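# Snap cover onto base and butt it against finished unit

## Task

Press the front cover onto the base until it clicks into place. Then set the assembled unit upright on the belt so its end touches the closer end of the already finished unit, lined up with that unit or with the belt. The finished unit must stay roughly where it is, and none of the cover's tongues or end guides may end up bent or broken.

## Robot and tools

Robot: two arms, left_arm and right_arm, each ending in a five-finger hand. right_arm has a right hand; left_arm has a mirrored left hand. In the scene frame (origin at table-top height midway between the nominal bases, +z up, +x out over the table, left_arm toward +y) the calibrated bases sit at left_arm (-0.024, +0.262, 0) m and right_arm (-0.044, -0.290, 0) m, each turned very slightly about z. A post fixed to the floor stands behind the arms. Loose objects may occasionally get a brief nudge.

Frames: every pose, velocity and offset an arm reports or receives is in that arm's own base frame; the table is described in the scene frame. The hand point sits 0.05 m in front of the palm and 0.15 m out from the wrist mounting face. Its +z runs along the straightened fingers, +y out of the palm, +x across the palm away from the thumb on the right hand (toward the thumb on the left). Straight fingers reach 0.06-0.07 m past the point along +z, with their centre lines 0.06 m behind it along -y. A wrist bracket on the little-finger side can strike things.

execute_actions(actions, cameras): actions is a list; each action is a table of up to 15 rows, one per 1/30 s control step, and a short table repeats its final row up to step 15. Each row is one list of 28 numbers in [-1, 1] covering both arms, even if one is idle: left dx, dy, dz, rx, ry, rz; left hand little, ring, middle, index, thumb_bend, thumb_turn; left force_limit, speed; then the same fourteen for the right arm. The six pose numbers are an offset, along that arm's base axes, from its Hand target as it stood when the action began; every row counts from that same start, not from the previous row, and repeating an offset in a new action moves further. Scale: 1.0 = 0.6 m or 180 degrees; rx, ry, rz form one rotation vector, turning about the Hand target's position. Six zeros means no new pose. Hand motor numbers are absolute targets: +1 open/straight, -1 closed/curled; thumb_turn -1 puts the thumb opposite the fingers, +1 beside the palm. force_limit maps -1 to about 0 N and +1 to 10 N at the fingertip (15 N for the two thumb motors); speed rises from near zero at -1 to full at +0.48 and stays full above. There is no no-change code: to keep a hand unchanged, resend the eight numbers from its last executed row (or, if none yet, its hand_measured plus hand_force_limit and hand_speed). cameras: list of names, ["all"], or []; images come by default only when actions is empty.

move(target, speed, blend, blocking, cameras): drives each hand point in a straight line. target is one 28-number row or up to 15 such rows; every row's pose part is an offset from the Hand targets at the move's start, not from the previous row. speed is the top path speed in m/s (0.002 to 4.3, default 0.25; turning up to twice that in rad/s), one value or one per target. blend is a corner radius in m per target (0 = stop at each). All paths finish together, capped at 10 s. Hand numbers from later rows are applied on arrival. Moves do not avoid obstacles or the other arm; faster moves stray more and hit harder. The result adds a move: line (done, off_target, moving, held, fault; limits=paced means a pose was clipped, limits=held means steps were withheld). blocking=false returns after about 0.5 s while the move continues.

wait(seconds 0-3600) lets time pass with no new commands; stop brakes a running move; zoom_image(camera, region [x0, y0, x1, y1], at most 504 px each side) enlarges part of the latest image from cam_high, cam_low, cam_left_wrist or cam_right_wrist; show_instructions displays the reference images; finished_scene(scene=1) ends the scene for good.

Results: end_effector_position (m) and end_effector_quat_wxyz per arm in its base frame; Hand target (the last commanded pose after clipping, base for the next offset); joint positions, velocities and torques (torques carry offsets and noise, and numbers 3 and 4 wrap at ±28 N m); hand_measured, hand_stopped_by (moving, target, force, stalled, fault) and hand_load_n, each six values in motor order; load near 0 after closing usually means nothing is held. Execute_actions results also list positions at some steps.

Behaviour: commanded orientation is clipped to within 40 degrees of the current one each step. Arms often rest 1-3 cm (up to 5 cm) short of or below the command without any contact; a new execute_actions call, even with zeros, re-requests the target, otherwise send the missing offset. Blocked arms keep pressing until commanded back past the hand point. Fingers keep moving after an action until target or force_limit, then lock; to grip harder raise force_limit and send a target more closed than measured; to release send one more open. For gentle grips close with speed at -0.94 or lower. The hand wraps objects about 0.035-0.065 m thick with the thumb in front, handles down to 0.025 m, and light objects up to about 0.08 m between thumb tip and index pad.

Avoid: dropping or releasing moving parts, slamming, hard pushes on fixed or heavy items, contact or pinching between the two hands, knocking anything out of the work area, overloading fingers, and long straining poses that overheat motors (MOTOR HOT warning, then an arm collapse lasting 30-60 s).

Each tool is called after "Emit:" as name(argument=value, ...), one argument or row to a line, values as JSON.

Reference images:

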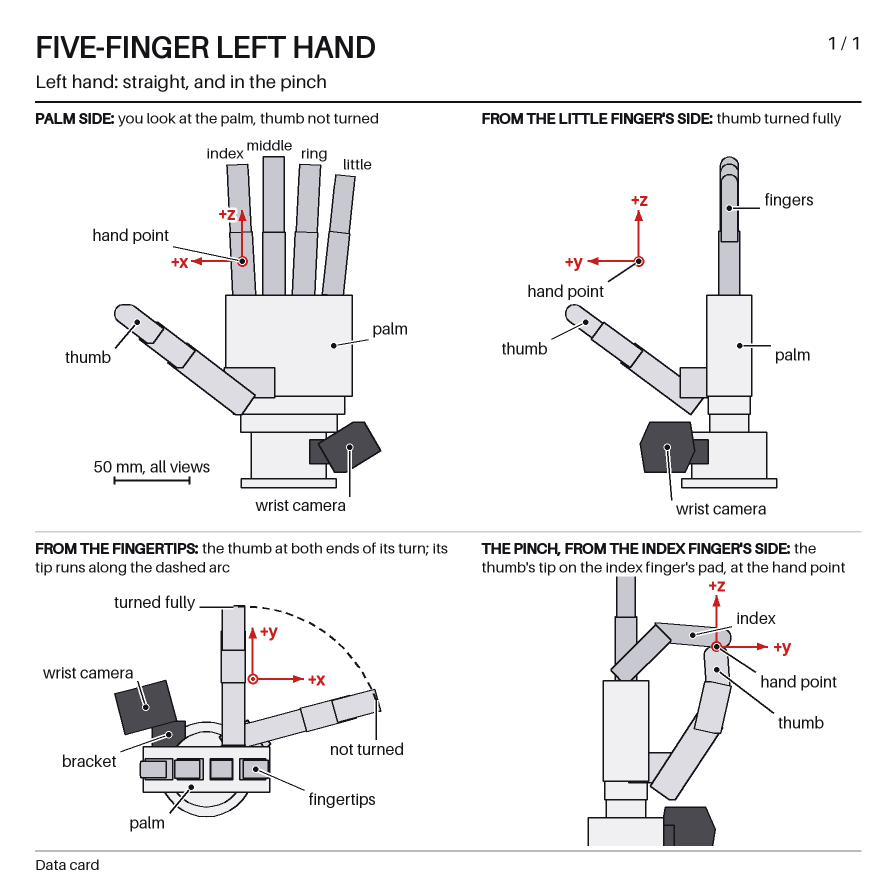

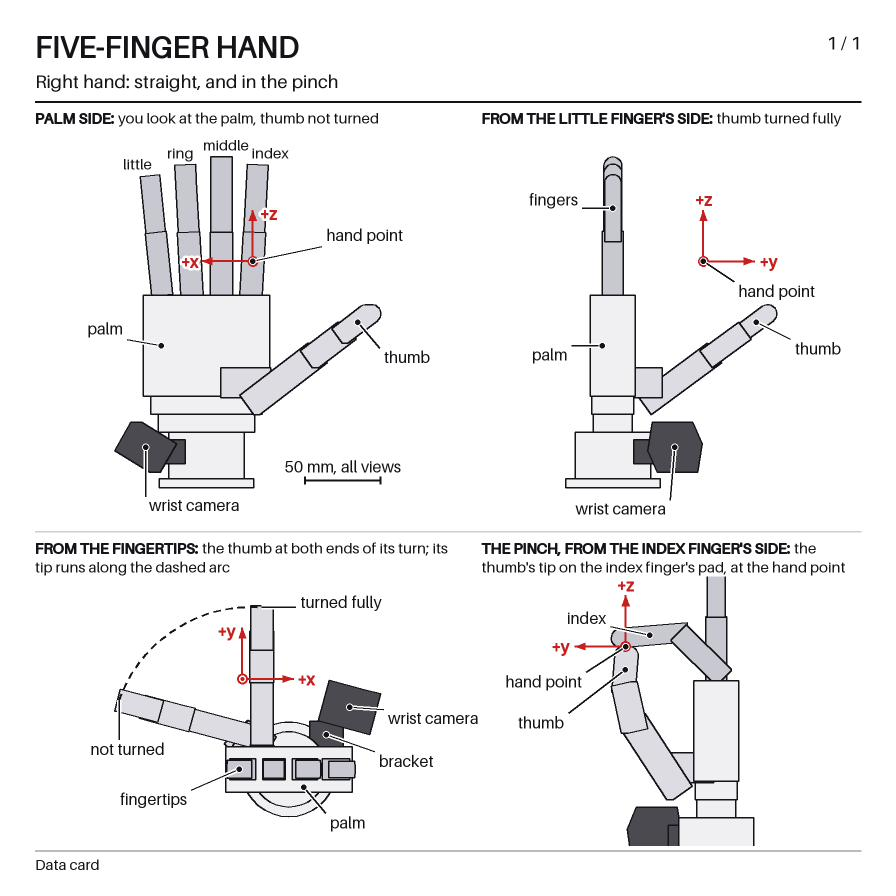

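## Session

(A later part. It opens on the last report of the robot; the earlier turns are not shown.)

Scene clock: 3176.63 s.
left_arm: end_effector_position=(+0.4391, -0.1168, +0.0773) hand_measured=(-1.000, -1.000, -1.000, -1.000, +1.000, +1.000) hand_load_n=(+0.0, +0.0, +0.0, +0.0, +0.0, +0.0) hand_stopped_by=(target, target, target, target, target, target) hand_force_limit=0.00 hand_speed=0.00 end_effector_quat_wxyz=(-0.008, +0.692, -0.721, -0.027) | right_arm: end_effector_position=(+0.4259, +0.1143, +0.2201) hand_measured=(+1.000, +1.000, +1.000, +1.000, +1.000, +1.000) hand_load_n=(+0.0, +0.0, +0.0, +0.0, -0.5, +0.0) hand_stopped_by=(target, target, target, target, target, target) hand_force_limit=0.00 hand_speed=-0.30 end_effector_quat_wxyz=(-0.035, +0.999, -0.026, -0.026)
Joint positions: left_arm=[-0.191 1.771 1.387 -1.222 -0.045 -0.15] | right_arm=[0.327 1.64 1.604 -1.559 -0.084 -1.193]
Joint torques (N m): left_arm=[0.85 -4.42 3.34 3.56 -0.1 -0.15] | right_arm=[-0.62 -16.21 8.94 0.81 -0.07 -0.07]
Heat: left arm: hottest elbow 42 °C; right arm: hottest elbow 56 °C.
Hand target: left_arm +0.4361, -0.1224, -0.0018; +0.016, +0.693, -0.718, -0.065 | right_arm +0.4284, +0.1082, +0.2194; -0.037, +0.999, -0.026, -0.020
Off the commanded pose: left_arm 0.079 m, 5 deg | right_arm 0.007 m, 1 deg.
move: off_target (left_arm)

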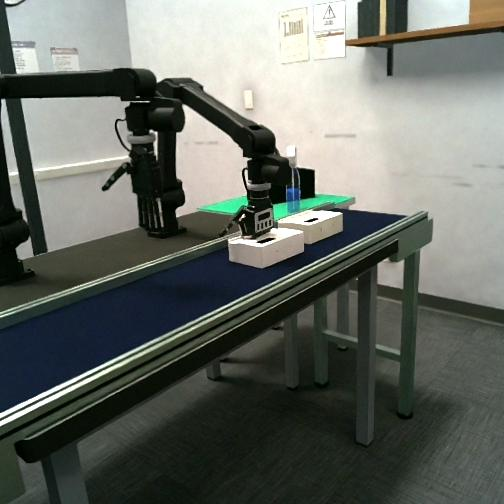

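Emit:
move(
  target=[
    [0.0,0,0.15,0,0,0,-1,-1,-1,-1,1,1,0,0,0,-0.0,0,0,0,0,1,1,1,1,1,1,0,-0.3],
    [-0.1,0,0.24,0,0,0,-1,-1,-1,-1,1,1,0,0,0,-0.0,0,0,0,0,1,1,1,1,1,1,0,-0.3],
  ],
  speed=0.12,
  cameras=["cam_low","cam_high","cam_left_wrist"],
)

Emit:
zoom_image(
  camera="cam_low",
  region=[222, 215, 312, 275],
)

Emit:
zoom_image(
  camera="cam_high",
  region=[260, 130, 400, 260],
)

Scene clock: 3185.70 s.
left_arm: end_effector_position=(+0.3839, -0.1173, +0.1448) hand_measured=(-1.000, -1.000, -1.000, -1.000, +1.000, +1.000) hand_load_n=(+0.0, +0.0, +0.0, +0.0, +0.0, +0.0) hand_stopped_by=(target, target, target, target, target, target) hand_force_limit=0.00 hand_speed=0.00 end_effector_quat_wxyz=(+0.011, +0.696, -0.716, -0.057) | right_arm: end_effector_position=(+0.4259, +0.1143, +0.2201) hand_measured=(+1.000, +1.000, +1.000, +1.000, +1.000, +1.000) hand_load_n=(+0.0, +0.0, +0.0, +0.0, +0.0, +0.0) hand_stopped_by=(target, target, target, target, target, target) hand_force_limit=0.00 hand_speed=-0.30 end_effector_quat_wxyz=(-0.035, +0.999, -0.026, -0.026)
Joint positions: left_arm=[-0.214 1.631 1.374 -1.421 -0.045 -0.188] | right_arm=[0.327 1.64 1.604 -1.559 -0.084 -1.193]
Joint torques (N m): left_arm=[0.5 -12.86 6.72 -0.5 0.09 -0.03] | right_arm=[-0.62 -16.21 8.94 0.81 -0.07 -0.07]
Heat: left arm: hottest elbow 41 °C; right arm: hottest elbow 56 °C.
Hand target: left_arm +0.3762, -0.1224, +0.1423; +0.016, +0.693, -0.718, -0.064 | right_arm +0.4284, +0.1082, +0.2194; -0.037, +0.999, -0.026, -0.020
Off the commanded pose: left_arm 0.010 m, 1 deg | right_arm 0.007 m, 1 deg.
move: done
Images, in order (width x height): cam_high 504x504, cam_low 504x504, cam_left_wrist 672x504.

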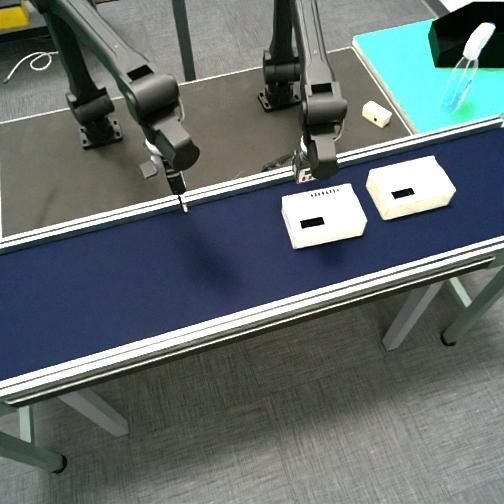

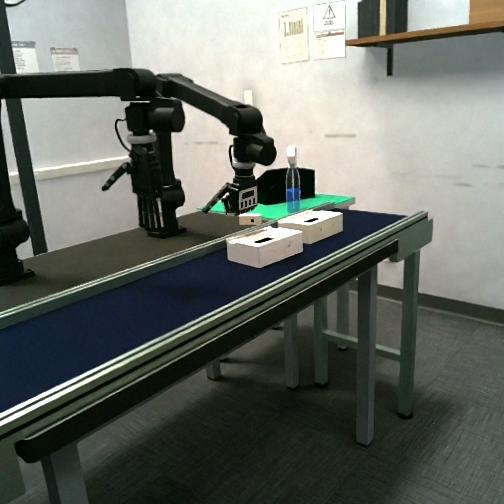

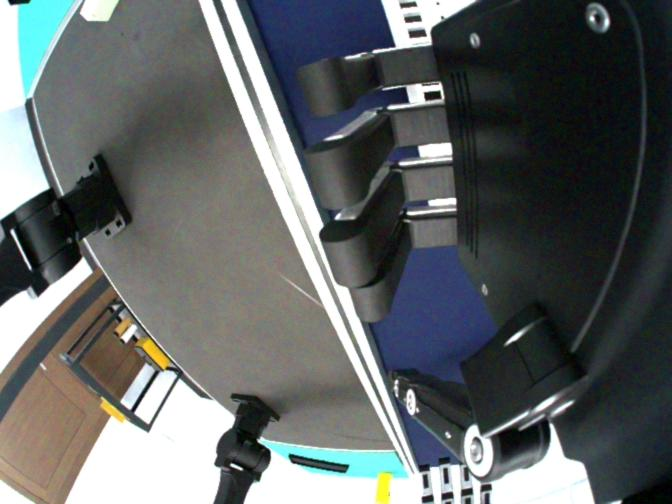

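Scaled by 5.600.

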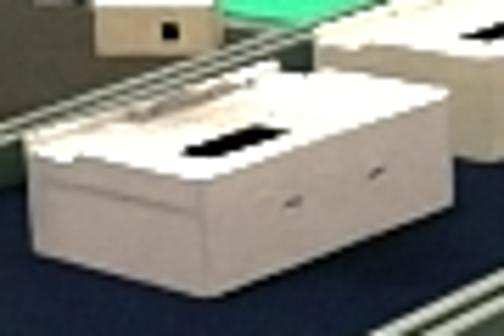

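Scaled by 3.600.

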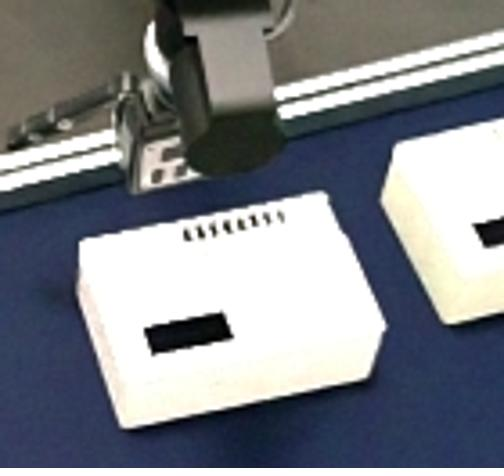

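Emit:
move(
  target=[
    [0.0,0,0.1,0,0,0,-1,-1,-1,-1,1,1,0,0,0,-0.0,0,0,0,0,1,1,1,1,1,1,0,-0.3],
    [0.17,0.194,0.1,0.0107,-0.0454,0.502,-1,-1,-1,-1,1,1,0,0,0,-0.0,0,0,0,0,1,1,1,1,1,1,0,-0.3],
  ],
  speed=0.2,
  cameras=["cam_low","cam_left_wrist"],
)

Emit:
zoom_image(
  camera="cam_left_wrist",
  region=[100, 0, 450, 300],
)

Scene clock: 3214.57 s.
left_arm: end_effector_position=(+0.4792, -0.0132, +0.2010) hand_measured=(-1.000, -1.000, -1.000, -1.000, +1.000, +1.000) hand_load_n=(+0.0, +0.0, +0.0, +0.0, +0.0, +0.0) hand_stopped_by=(target, target, target, target, target, target) hand_force_limit=0.00 hand_speed=0.00 end_effector_quat_wxyz=(+0.000, +1.000, -0.025, -0.006) | right_arm: end_effector_position=(+0.4259, +0.1143, +0.2201) hand_measured=(+1.000, +1.000, +1.000, +1.000, +1.000, +1.000) hand_load_n=(+0.0, +0.0, +0.0, +0.0, +0.0, +0.0) hand_stopped_by=(target, target, target, target, target, target) hand_force_limit=0.00 hand_speed=-0.30 end_effector_quat_wxyz=(-0.035, +0.999, -0.026, -0.026)
Joint positions: left_arm=[0.108 1.539 1.43 -1.474 -0.001 -1.413] | right_arm=[0.327 1.64 1.604 -1.559 -0.084 -1.193]
Joint torques (N m): left_arm=[2.61 -12.92 7.09 0.53 0.16 -0.02] | right_arm=[-0.62 -16.21 8.94 0.81 -0.07 -0.07]
Heat: left arm: hottest elbow 42 °C; right arm: hottest elbow 56 °C.
Hand target: left_arm +0.4782, -0.0061, +0.2023; +0.000, +1.000, -0.013, +0.000 | right_arm +0.4284, +0.1082, +0.2194; -0.037, +0.999, -0.026, -0.020
Off the commanded pose: left_arm 0.007 m, 2 deg | right_arm 0.007 m, 1 deg.
move: done

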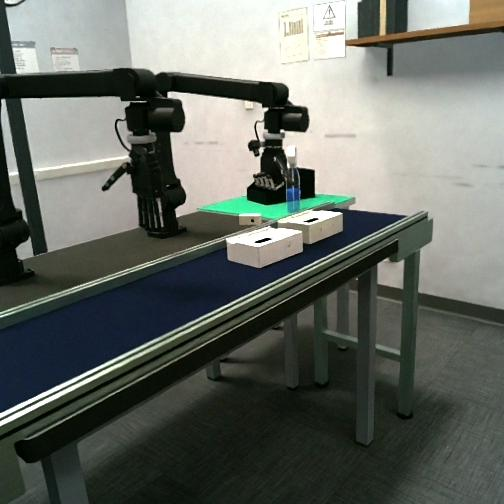

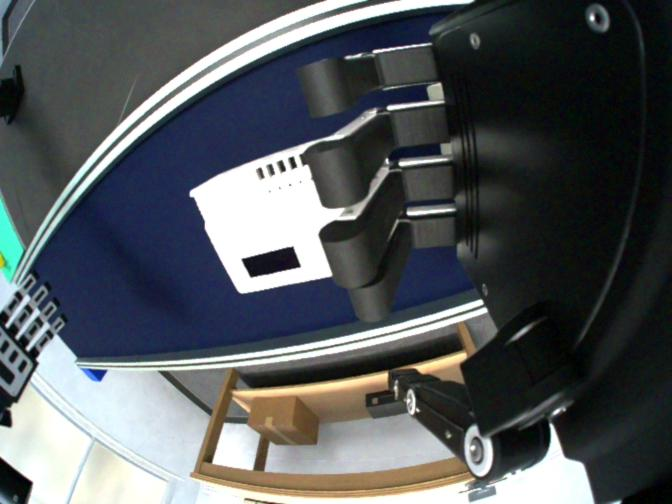

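Scaled by 1.440 from the camera's image (finer frame: 960x720).

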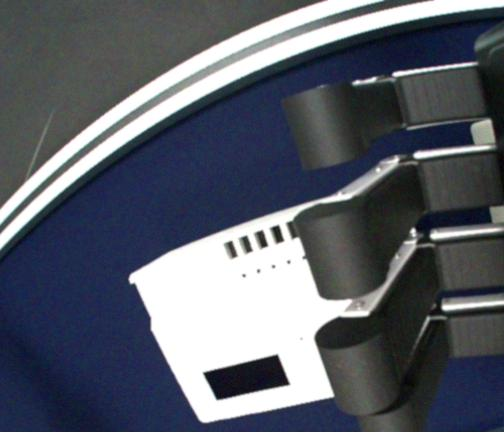

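Emit:
move(
  target=[-0.17,-0.06,-0.05,0,0,0,1,1,1,1,1,1,0,0,0,-0.0,0,0,0,0,1,1,1,1,1,1,0,-0.3],
  speed=0.15,
  cameras=["cam_low","cam_left_wrist"],
)

Emit:
zoom_image(
  camera="cam_left_wrist",
  region=[150, 100, 450, 400],
)

Scene clock: 3224.40 s.
left_arm: end_effector_position=(+0.3763, -0.0369, +0.1739) hand_measured=(+1.000, +1.000, +1.000, +1.000, +1.000, +1.000) hand_load_n=(+0.0, +0.0, +0.0, +0.0, +0.0, +0.0) hand_stopped_by=(target, target, target, target, target, target) hand_force_limit=0.00 hand_speed=0.00 end_effector_quat_wxyz=(+0.000, +1.000, -0.010, -0.004) | right_arm: end_effector_position=(+0.4259, +0.1143, +0.2201) hand_measured=(+1.000, +1.000, +1.000, +1.000, +1.000, +1.000) hand_load_n=(+0.0, +0.0, +0.0, +0.0, +0.0, +0.0) hand_stopped_by=(target, target, target, target, target, target) hand_force_limit=0.00 hand_speed=-0.30 end_effector_quat_wxyz=(-0.035, +0.999, -0.026, -0.026)
Joint positions: left_arm=[0.07 1.269 1.084 -1.394 0 -1.48] | right_arm=[0.327 1.64 1.604 -1.559 -0.084 -1.193]
Joint torques (N m): left_arm=[0.62 -7.71 7.31 0.58 0.13 -0.06] | right_arm=[-0.62 -16.21 8.94 0.81 -0.07 -0.08]
Heat: left arm: hottest elbow 42 °C; right arm: hottest elbow 56 °C.
Hand target: left_arm +0.3761, -0.0421, +0.1721; +0.001, +1.000, -0.013, -0.001 | right_arm +0.4284, +0.1082, +0.2194; -0.037, +0.999, -0.026, -0.020
Off the commanded pose: left_arm 0.005 m, 0 deg | right_arm 0.007 m, 1 deg.
move: done

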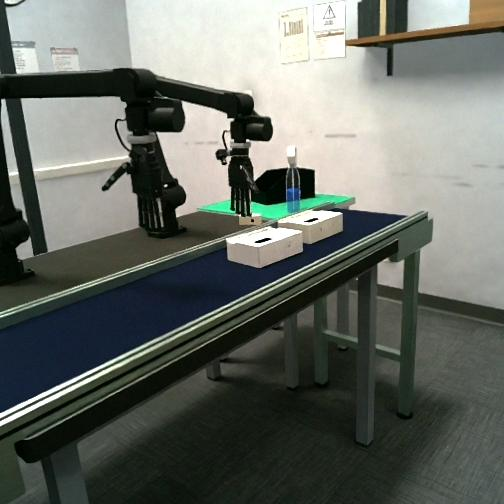

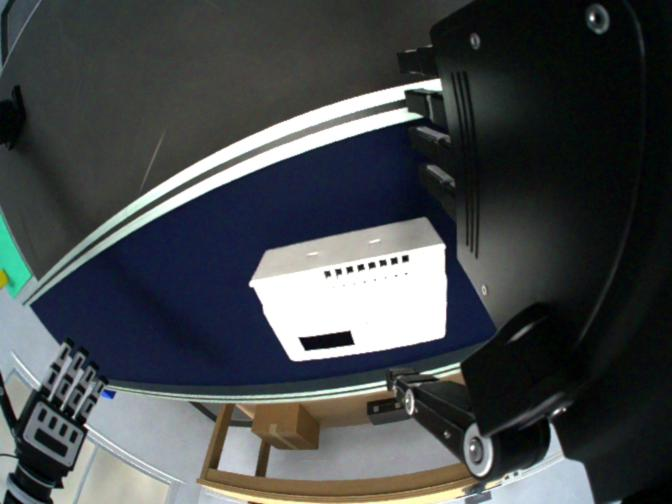

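Scaled by 1.680 from the camera's image (finer frame: 960x720).

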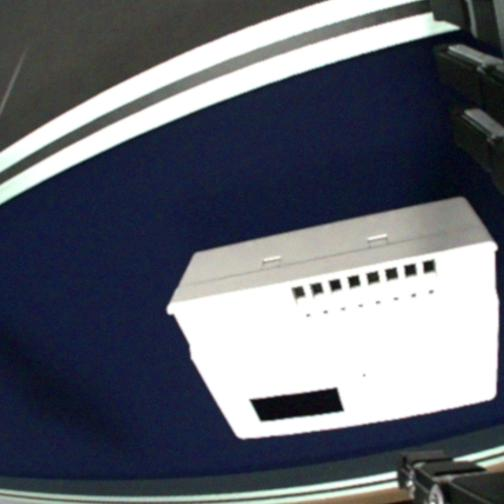

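Emit:
zoom_image(
  camera="cam_left_wrist",
  region=[245, 210, 455, 290],
)

Emit:
zoom_image(
  camera="cam_left_wrist",
  region=[245, 230, 345, 300],
)

Emit:
zoom_image(
  camera="cam_left_wrist",
  region=[350, 210, 450, 280],
)

Scaled by 2.400 from the camera's image (finer frame: 960x720).

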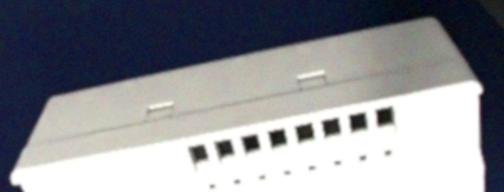

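Scaled by 5.040 from the camera's image (finer frame: 960x720).

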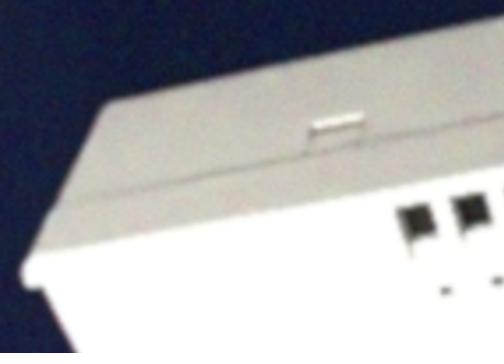

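Scaled by 5.040 from the camera's image (finer frame: 960x720).

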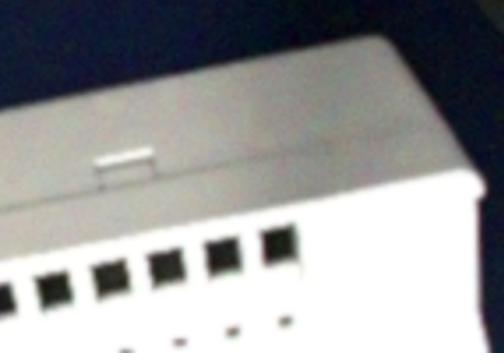

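Emit:
move(
  target=[
    [0,0,0.03,0,0,0,-1,-1,-1,-1,1,1,0,0,0,0,0,0,0,0,1,1,1,1,1,1,0,-0.3],
    [0.32,-0.113,0.0,0,0,-0.5,-1,-1,-1,-1,1,1,0,0,0,0,0,0,0,0,1,1,1,1,1,1,0,-0.3],
    [0.32,-0.113,0.0,0,0,-0.5,1,1,1,1,1,1,0,0,0,0,0,0,0,0,1,1,1,1,1,1,0,-0.3],
  ],
  speed=0.2,
  cameras=["cam_low","cam_high","cam_left_wrist"],
)

Scene clock: 3289.03 s.
left_arm: end_effector_position=(+0.5581, -0.1016, +0.1674) hand_measured=(+1.000, +1.000, +1.000, +1.000, +1.000, +1.000) hand_load_n=(+0.0, +0.0, +0.0, +0.0, +0.0, +0.0) hand_stopped_by=(target, target, target, target, target, target) hand_force_limit=0.00 hand_speed=0.00 end_effector_quat_wxyz=(+0.006, +0.705, -0.709, -0.007) | right_arm: end_effector_position=(+0.4259, +0.1143, +0.2201) hand_measured=(+1.000, +1.000, +1.000, +1.000, +1.000, +1.000) hand_load_n=(+0.0, +0.0, +0.0, +0.0, -0.5, +0.0) hand_stopped_by=(target, target, target, target, target, target) hand_force_limit=0.00 hand_speed=-0.30 end_effector_quat_wxyz=(-0.035, +0.999, -0.026, -0.026)
Joint positions: left_arm=[-0.114 2.014 1.99 -1.565 0 -0.109] | right_arm=[0.327 1.64 1.604 -1.559 -0.084 -1.193]
Joint torques (N m): left_arm=[0.73 -17.49 11.97 -0.39 0.02 0.11] | right_arm=[-0.62 -16.21 8.94 0.81 -0.07 -0.07]
Heat: left arm: hottest elbow 42 °C; right arm: hottest elbow 55 °C.
Hand target: left_arm +0.5682, -0.1098, +0.1723; +0.000, +0.698, -0.716, -0.001 | right_arm +0.4284, +0.1082, +0.2194; -0.037, +0.999, -0.026, -0.020
Off the commanded pose: left_arm 0.014 m, 2 deg | right_arm 0.007 m, 1 deg.
move: off_target (left_arm); target 3's new numbers were sent with left_arm's hand 0.014 m and 2 deg from that target
Images, in order (width x height): cam_high 504x504, cam_low 504x504, cam_left_wrist 672x504.

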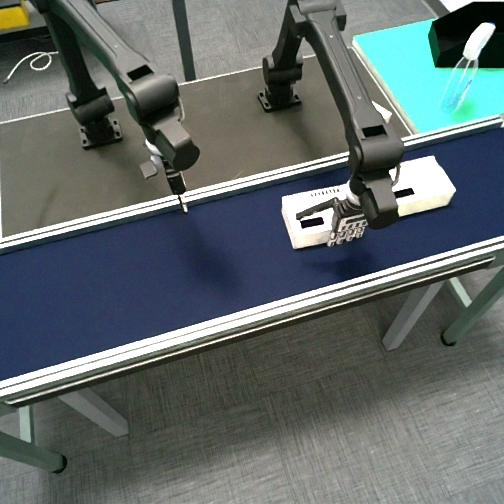

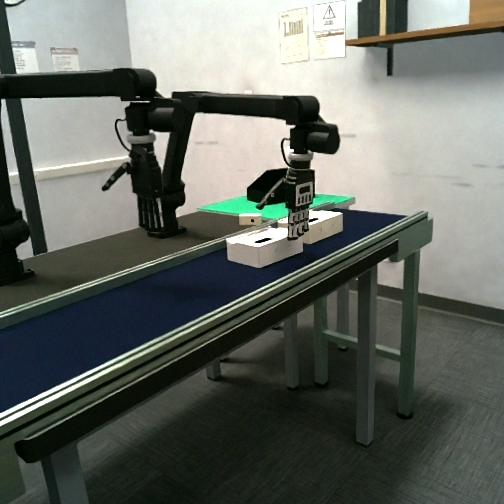

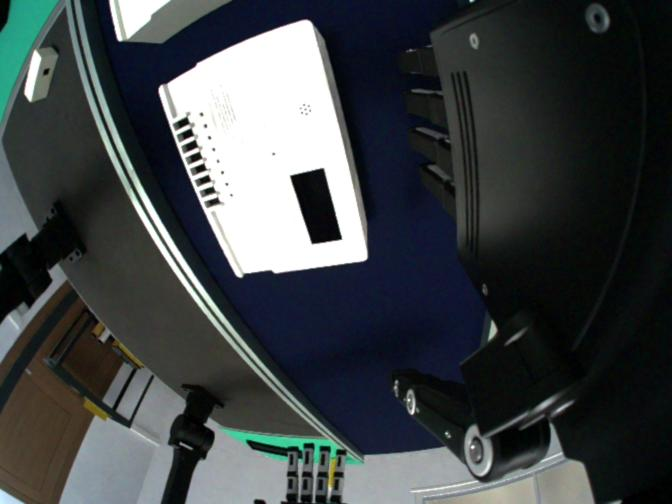

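Emit:
move(
  target=[
    [0,-0.005,-0.115,0,0,0,1,1,1,1,1,1,0,0,0,0,0,0,0,0,1,1,1,1,1,1,0,-0.3],
  ],
  speed=0.08,
  cameras=["cam_low","cam_high","cam_left_wrist"],
)

Emit:
zoom_image(
  camera="cam_high",
  region=[270, 140, 470, 280],
)

Emit:
zoom_image(
  camera="cam_low",
  region=[212, 185, 352, 285],
)

Scene clock: 3297.23 s.
left_arm: end_effector_position=(+0.5702, -0.1037, +0.1167) hand_measured=(+1.000, +1.000, +1.000, +1.000, +1.000, +1.000) hand_load_n=(+0.0, +0.0, +0.0, +0.0, +0.0, +0.0) hand_stopped_by=(target, target, target, target, target, target) hand_force_limit=0.00 hand_speed=0.00 end_effector_quat_wxyz=(-0.005, +0.705, -0.709, +0.006) | right_arm: end_effector_position=(+0.4259, +0.1143, +0.2201) hand_measured=(+1.000, +1.000, +1.000, +1.000, +1.000, +1.000) hand_load_n=(+0.0, +0.0, +0.0, +0.5, +0.0, +0.0) hand_stopped_by=(target, target, target, target, target, target) hand_force_limit=0.00 hand_speed=-0.30 end_effector_quat_wxyz=(-0.035, +0.999, -0.026, -0.026)
Joint positions: left_arm=[-0.115 2.036 1.898 -1.418 0 -0.109] | right_arm=[0.327 1.64 1.604 -1.559 -0.084 -1.193]
Joint torques (N m): left_arm=[0.44 -18.02 7.3 0.59 0.01 0.07] | right_arm=[-0.62 -16.21 8.94 0.8 -0.07 -0.07]
Heat: left arm: hottest elbow 43 °C; right arm: hottest elbow 55 °C.
Hand target: left_arm +0.5681, -0.1128, +0.1031; +0.000, +0.698, -0.716, -0.001 | right_arm +0.4284, +0.1082, +0.2194; -0.037, +0.999, -0.026, -0.020
Off the commanded pose: left_arm 0.016 m, 1 deg | right_arm 0.007 m, 1 deg.
move: off_target (left_arm)
Images, in order (width x height): cam_high 504x504, cam_low 504x504, cam_left_wrist 672x504.

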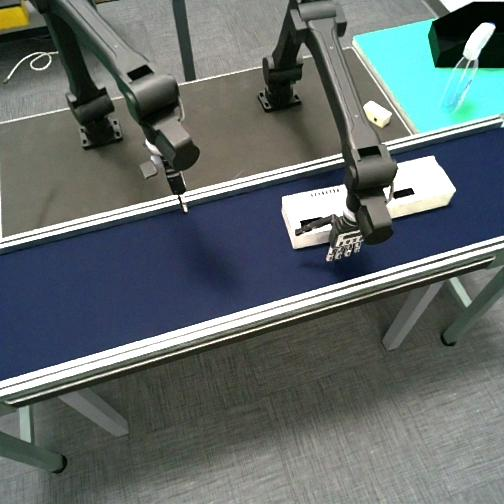

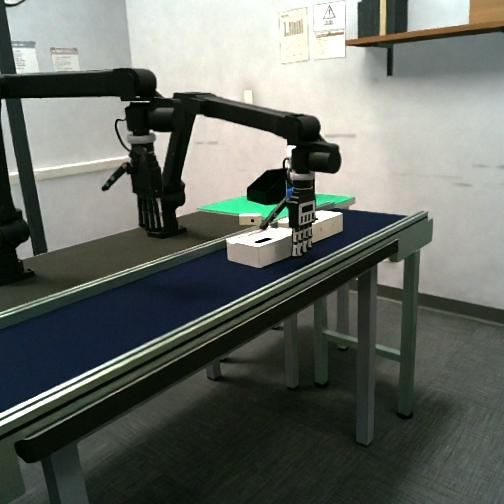

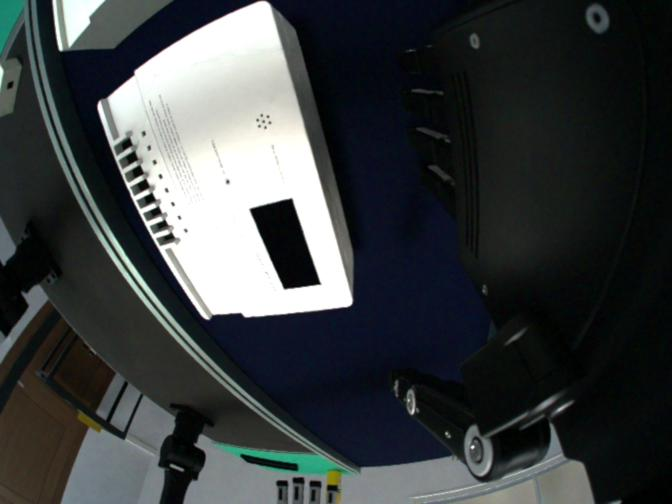

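Scaled by 2.520.

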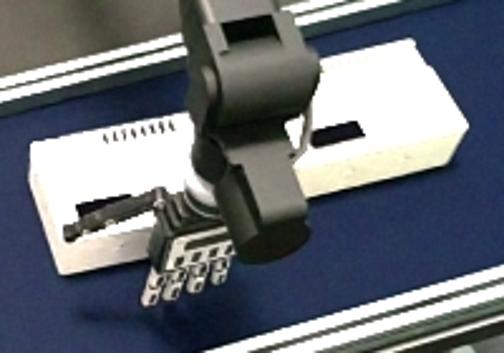

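Scaled by 3.600.

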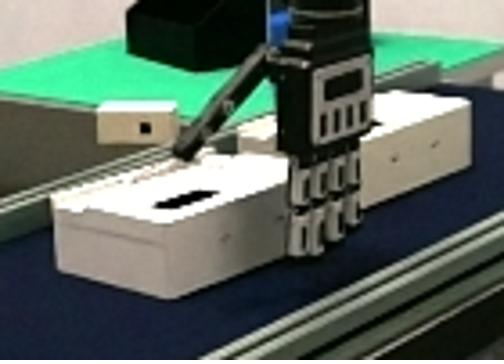

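Emit:
move(
  target=[
    [-0.1,0.0,-0.0,0,0,0,1,1,1,1,1,1,0,0,0,0,0,0,0,0,1,1,1,1,1,1,0,-0.3],
  ],
  speed=0.05,
  cameras=["cam_low","cam_high","cam_left_wrist"],
)

Emit:
zoom_image(
  camera="cam_high",
  region=[270, 140, 470, 280],
)

Emit:
zoom_image(
  camera="cam_left_wrist",
  region=[0, 0, 480, 360],
)

Scene clock: 3311.07 s.
left_arm: end_effector_position=(+0.5137, -0.1038, +0.1014) hand_measured=(+1.000, +1.000, +1.000, +1.000, +1.000, +1.000) hand_load_n=(+0.0, +0.0, +0.0, +0.0, +0.0, +0.0) hand_stopped_by=(target, target, target, target, target, target) hand_force_limit=0.00 hand_speed=0.00 end_effector_quat_wxyz=(+0.001, +0.701, -0.713, -0.002) | right_arm: end_effector_position=(+0.4259, +0.1143, +0.2201) hand_measured=(+1.000, +1.000, +1.000, +1.000, +1.000, +1.000) hand_load_n=(+0.0, +0.0, +0.5, +0.0, +0.0, +0.0) hand_stopped_by=(target, target, target, target, target, target) hand_force_limit=0.00 hand_speed=-0.30 end_effector_quat_wxyz=(-0.035, +0.999, -0.026, -0.026)
Joint positions: left_arm=[-0.127 1.906 1.651 -1.319 0 -0.11] | right_arm=[0.327 1.64 1.604 -1.559 -0.084 -1.193]
Joint torques (N m): left_arm=[0.32 -18.43 6.63 0.25 0.04 -0.05] | right_arm=[-0.62 -16.21 8.92 0.81 -0.08 -0.07]
Heat: left arm: hottest elbow 42 °C; right arm: hottest elbow 55 °C.
Hand target: left_arm +0.5081, -0.1128, +0.1032; +0.000, +0.698, -0.716, -0.001 | right_arm +0.4284, +0.1082, +0.2194; -0.037, +0.999, -0.026, -0.020
Off the commanded pose: left_arm 0.011 m, 1 deg | right_arm 0.007 m, 1 deg.
move: off_target (left_arm)
Images, in order (width x height): cam_high 504x504, cam_low 504x504, cam_left_wrist 672x504.

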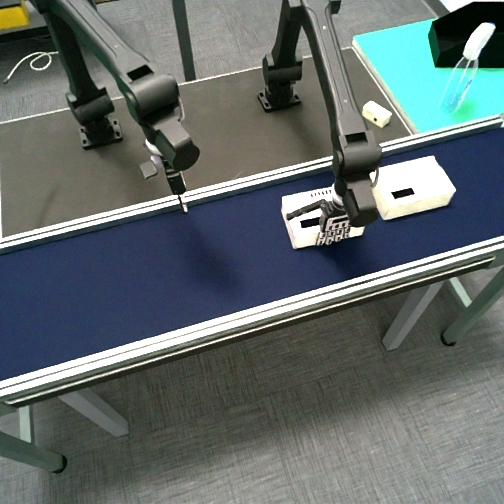

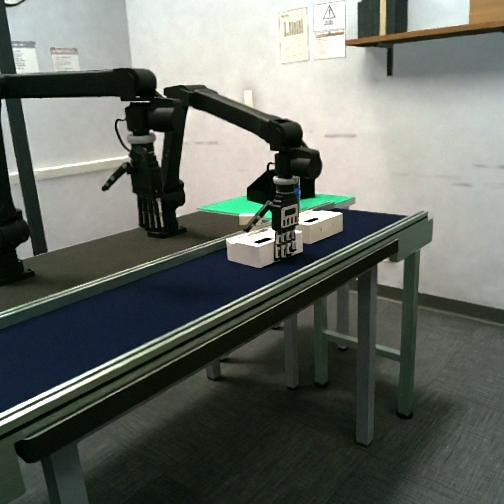

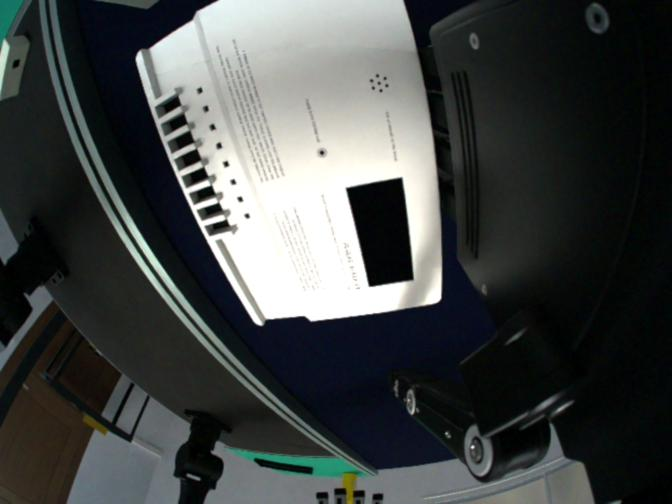

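Scaled by 2.520.

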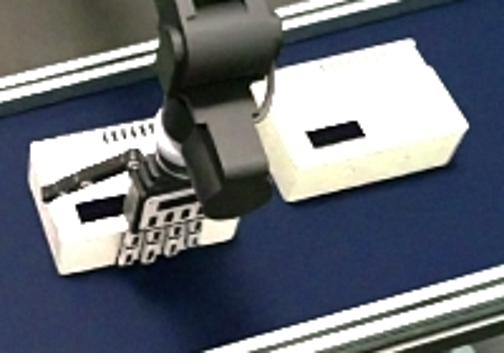

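Scaled by 1.050 from the camera's image (finer frame: 960x720).

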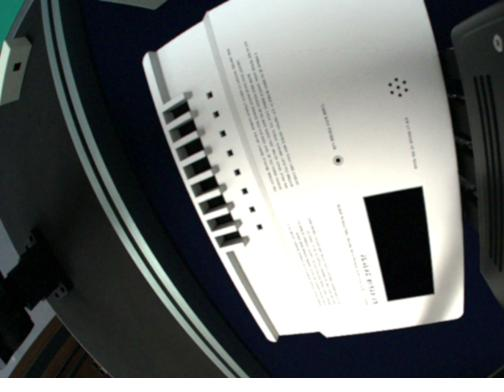

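Emit:
zoom_image(
  camera="cam_left_wrist",
  region=[380, 0, 480, 320],
)

Scaled by 1.575 from the camera's image (finer frame: 960x720).

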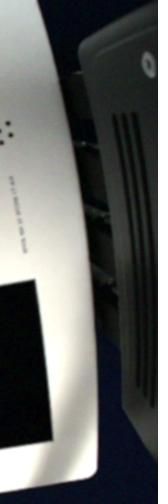

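Emit:
move(
  target=[
    [-0.02,0.0,0.004,0,0,0,1,1,1,1,1,1,0,0,0,0,0,0,0,0,1,1,1,1,1,1,0,-0.3],
  ],
  speed=0.04,
  cameras=["cam_low","cam_high","cam_left_wrist"],
)

Emit:
zoom_image(
  camera="cam_high",
  region=[270, 140, 470, 280],
)

Emit:
zoom_image(
  camera="cam_low",
  region=[212, 185, 352, 285],
)

Scene clock: 3322.27 s.
left_arm: end_effector_position=(+0.5018, -0.1044, +0.1031) hand_measured=(+1.000, +1.000, +1.000, +1.000, +1.000, +1.000) hand_load_n=(+0.0, +0.0, +0.0, +0.0, +0.0, +0.0) hand_stopped_by=(target, target, target, target, target, target) hand_force_limit=0.00 hand_speed=0.00 end_effector_quat_wxyz=(+0.001, +0.701, -0.713, -0.002) | right_arm: end_effector_position=(+0.4259, +0.1143, +0.2201) hand_measured=(+1.000, +1.000, +1.000, +1.000, +1.000, +1.000) hand_load_n=(+0.0, +0.0, -0.5, +0.0, +0.0, +0.0) hand_stopped_by=(target, target, target, target, target, target) hand_force_limit=0.00 hand_speed=-0.30 end_effector_quat_wxyz=(-0.035, +0.999, -0.026, -0.026)
Joint positions: left_arm=[-0.131 1.875 1.609 -1.308 0 -0.114] | right_arm=[0.327 1.64 1.604 -1.559 -0.084 -1.193]
Joint torques (N m): left_arm=[0.38 -17.96 6.71 0.13 0.04 -0.02] | right_arm=[-0.62 -16.26 8.92 0.81 -0.07 -0.07]
Heat: left arm: hottest elbow 42 °C; right arm: hottest elbow 55 °C.
Hand target: left_arm +0.4962, -0.1129, +0.1057; +0.000, +0.698, -0.716, -0.001 | right_arm +0.4284, +0.1082, +0.2194; -0.037, +0.999, -0.026, -0.020
Off the commanded pose: left_arm 0.010 m, 0 deg | right_arm 0.007 m, 1 deg.
move: done
Images, in order (width x height): cam_high 504x504, cam_low 504x504, cam_left_wrist 672x504.

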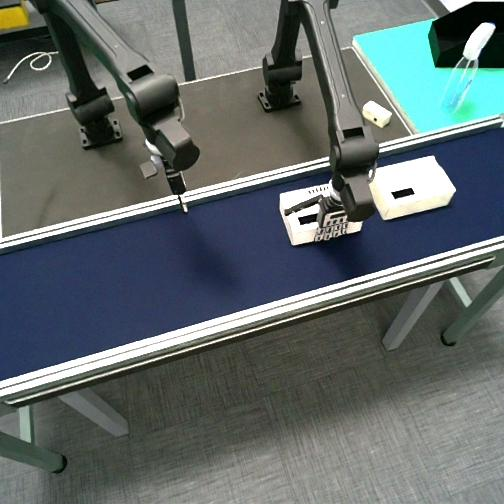

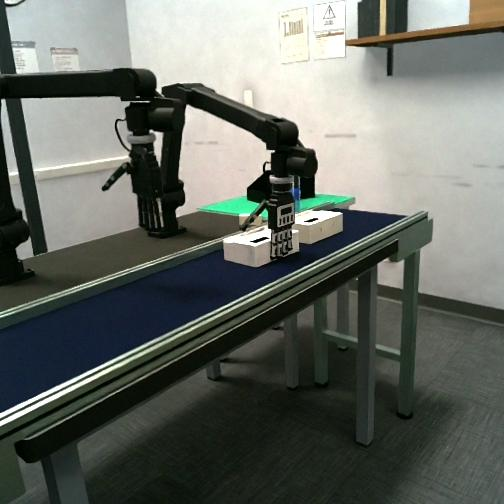

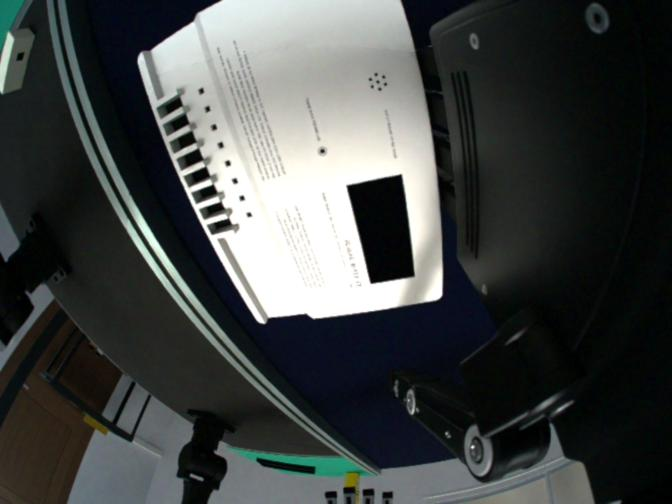

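Scaled by 2.520.

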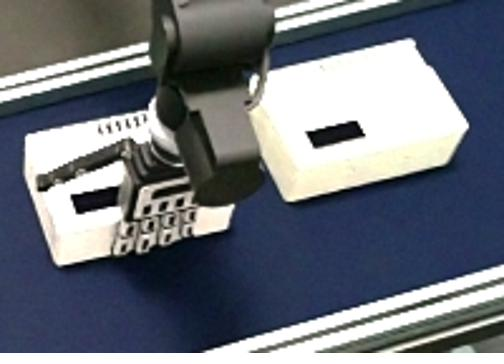

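Scaled by 3.600.

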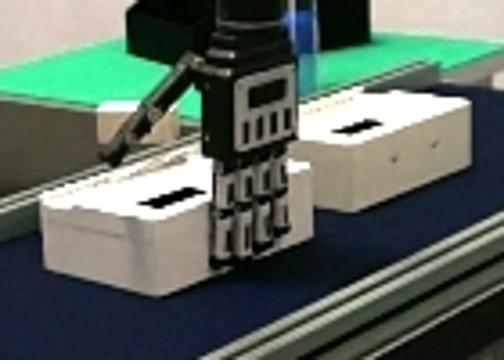

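Emit:
move(
  target=[
    [-0.006,0.0,0.002,0,0,0.022,1,1,1,1,1,1,0,0,0,0,0,0,0,0,1,1,1,1,1,1,0,-0.3],
  ],
  speed=0.04,
  cameras=["cam_low","cam_high","cam_left_wrist"],
)

Emit:
zoom_image(
  camera="cam_high",
  region=[270, 140, 470, 280],
)

Scene clock: 3339.10 s.
left_arm: end_effector_position=(+0.4976, -0.1071, +0.1035) hand_measured=(+1.000, +1.000, +1.000, +1.000, +1.000, +1.000) hand_load_n=(+0.0, +0.0, +0.0, +0.0, +0.0, +0.0) hand_stopped_by=(target, target, target, target, target, target) hand_force_limit=0.00 hand_speed=0.00 end_effector_quat_wxyz=(+0.002, +0.722, -0.692, -0.002) | right_arm: end_effector_position=(+0.4259, +0.1143, +0.2201) hand_measured=(+1.000, +1.000, +1.000, +1.000, +1.000, +1.000) hand_load_n=(+0.0, +0.0, +0.0, +0.0, +0.5, +0.0) hand_stopped_by=(target, target, target, target, target, target) hand_force_limit=0.00 hand_speed=-0.30 end_effector_quat_wxyz=(-0.035, +0.999, -0.026, -0.026)
Joint positions: left_arm=[-0.131 1.86 1.588 -1.304 0 -0.173] | right_arm=[0.327 1.64 1.604 -1.559 -0.084 -1.193]
Joint torques (N m): left_arm=[0.85 -17.96 6.64 0.16 0.04 -0.09] | right_arm=[-0.62 -16.21 8.94 0.81 -0.08 -0.07]
Heat: left arm: hottest elbow 42 °C; right arm: hottest elbow 55 °C.
Hand target: left_arm +0.4926, -0.1129, +0.1070; +0.000, +0.722, -0.692, -0.001 | right_arm +0.4284, +0.1082, +0.2194; -0.037, +0.999, -0.026, -0.020
Off the commanded pose: left_arm 0.008 m, 0 deg | right_arm 0.007 m, 1 deg.
move: done
Images, in order (width x height): cam_high 504x504, cam_low 504x504, cam_left_wrist 672x504.

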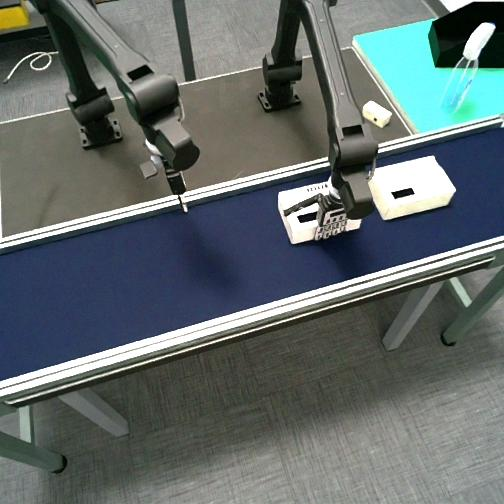

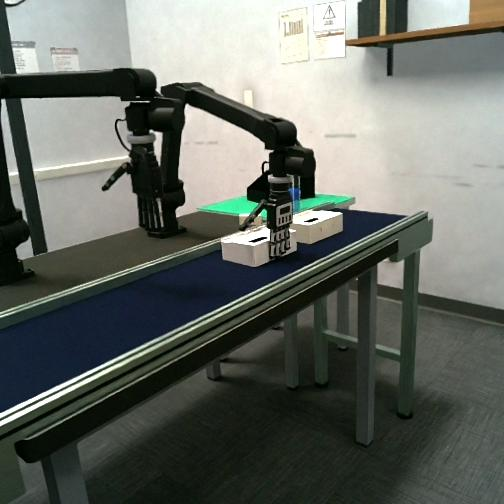

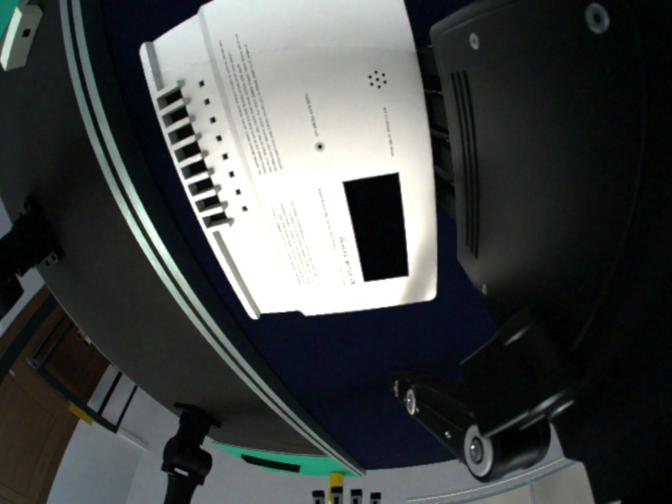

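Scaled by 2.520.

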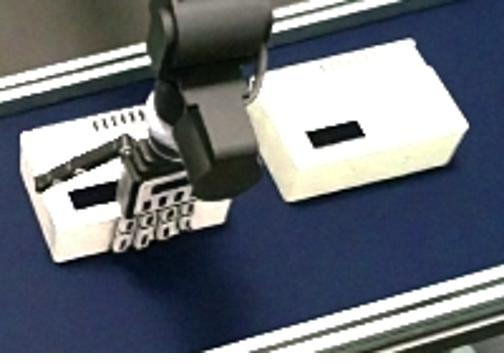

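Emit:
move(
  target=[
    [0.07,0.0,0.0,0,0,-0.02,1,1,1,1,1,1,0,0,0,0,0,0,0,0,1,1,1,1,1,1,0,-0.3],
    [0.09,0.2,0.1,0,0,-0.02,1,1,1,1,1,1,0,0,0,0,0,0,0,0,1,1,1,1,1,1,0,-0.3],
  ],
  speed=0.12,
  cameras=["cam_low","cam_high","cam_left_wrist"],
)

Emit:
zoom_image(
  camera="cam_high",
  region=[270, 140, 470, 280],
)

Emit:
zoom_image(
  camera="cam_low",
  region=[212, 185, 352, 285],
)

Scene clock: 3351.70 s.
left_arm: end_effector_position=(+0.5358, +0.0022, +0.1602) hand_measured=(+1.000, +1.000, +1.000, +1.000, +1.000, +1.000) hand_load_n=(+0.0, +0.0, +0.0, +0.0, +0.0, +0.0) hand_stopped_by=(target, target, target, target, target, target) hand_force_limit=0.00 hand_speed=0.00 end_effector_quat_wxyz=(+0.007, +0.701, -0.713, -0.007) | right_arm: end_effector_position=(+0.4259, +0.1143, +0.2201) hand_measured=(+1.000, +1.000, +1.000, +1.000, +1.000, +1.000) hand_load_n=(+0.5, +0.0, +0.0, +0.0, +0.0, +0.0) hand_stopped_by=(target, target, target, target, target, target) hand_force_limit=0.00 hand_speed=-0.30 end_effector_quat_wxyz=(-0.035, +0.999, -0.026, -0.026)
Joint positions: left_arm=[0.054 1.94 1.857 -1.506 -0.002 0.072] | right_arm=[0.327 1.64 1.604 -1.559 -0.084 -1.193]
Joint torques (N m): left_arm=[2.14 -16.79 11.55 -0.39 0.08 0.15] | right_arm=[-0.62 -16.21 8.94 0.81 -0.08 -0.07]
Heat: left arm: hottest elbow 42 °C; right arm: hottest elbow 55 °C.
Hand target: left_arm +0.5465, +0.0072, +0.1668; +0.000, +0.700, -0.714, -0.001 | right_arm +0.4284, +0.1082, +0.2194; -0.037, +0.999, -0.026, -0.020
Off the commanded pose: left_arm 0.014 m, 1 deg | right_arm 0.007 m, 1 deg.
move: off_target (left_arm)
Images, in order (width x height): cam_high 504x504, cam_low 504x504, cam_left_wrist 672x504.

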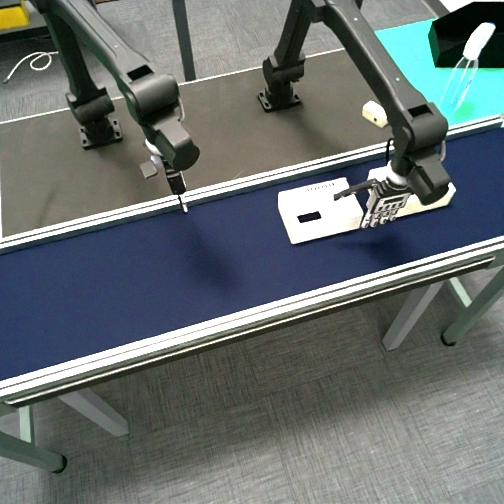

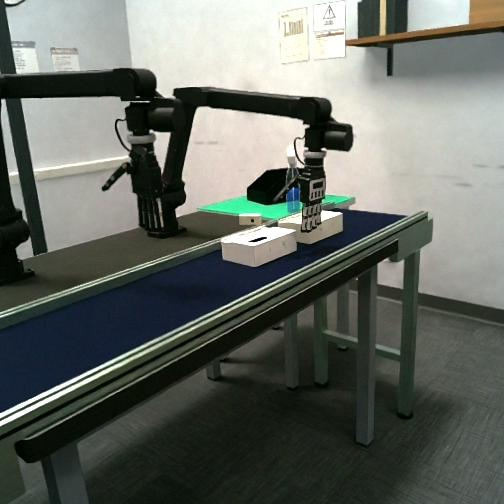

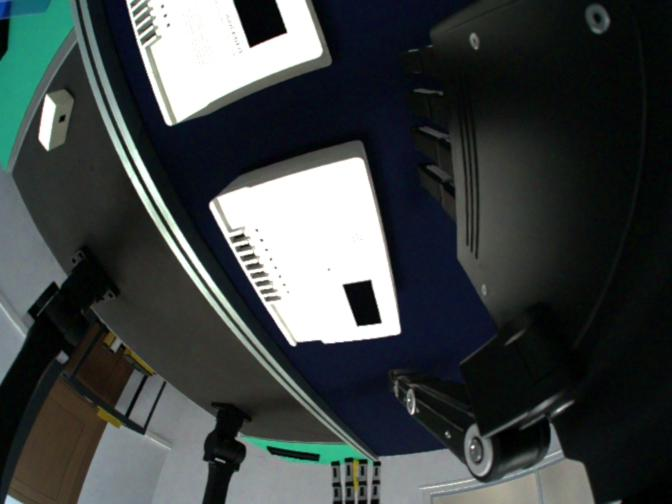

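Scaled by 2.520.

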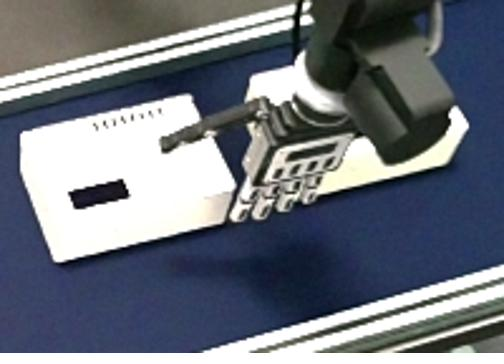

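Scaled by 3.600.

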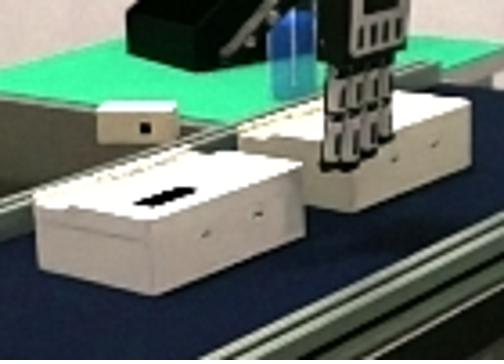

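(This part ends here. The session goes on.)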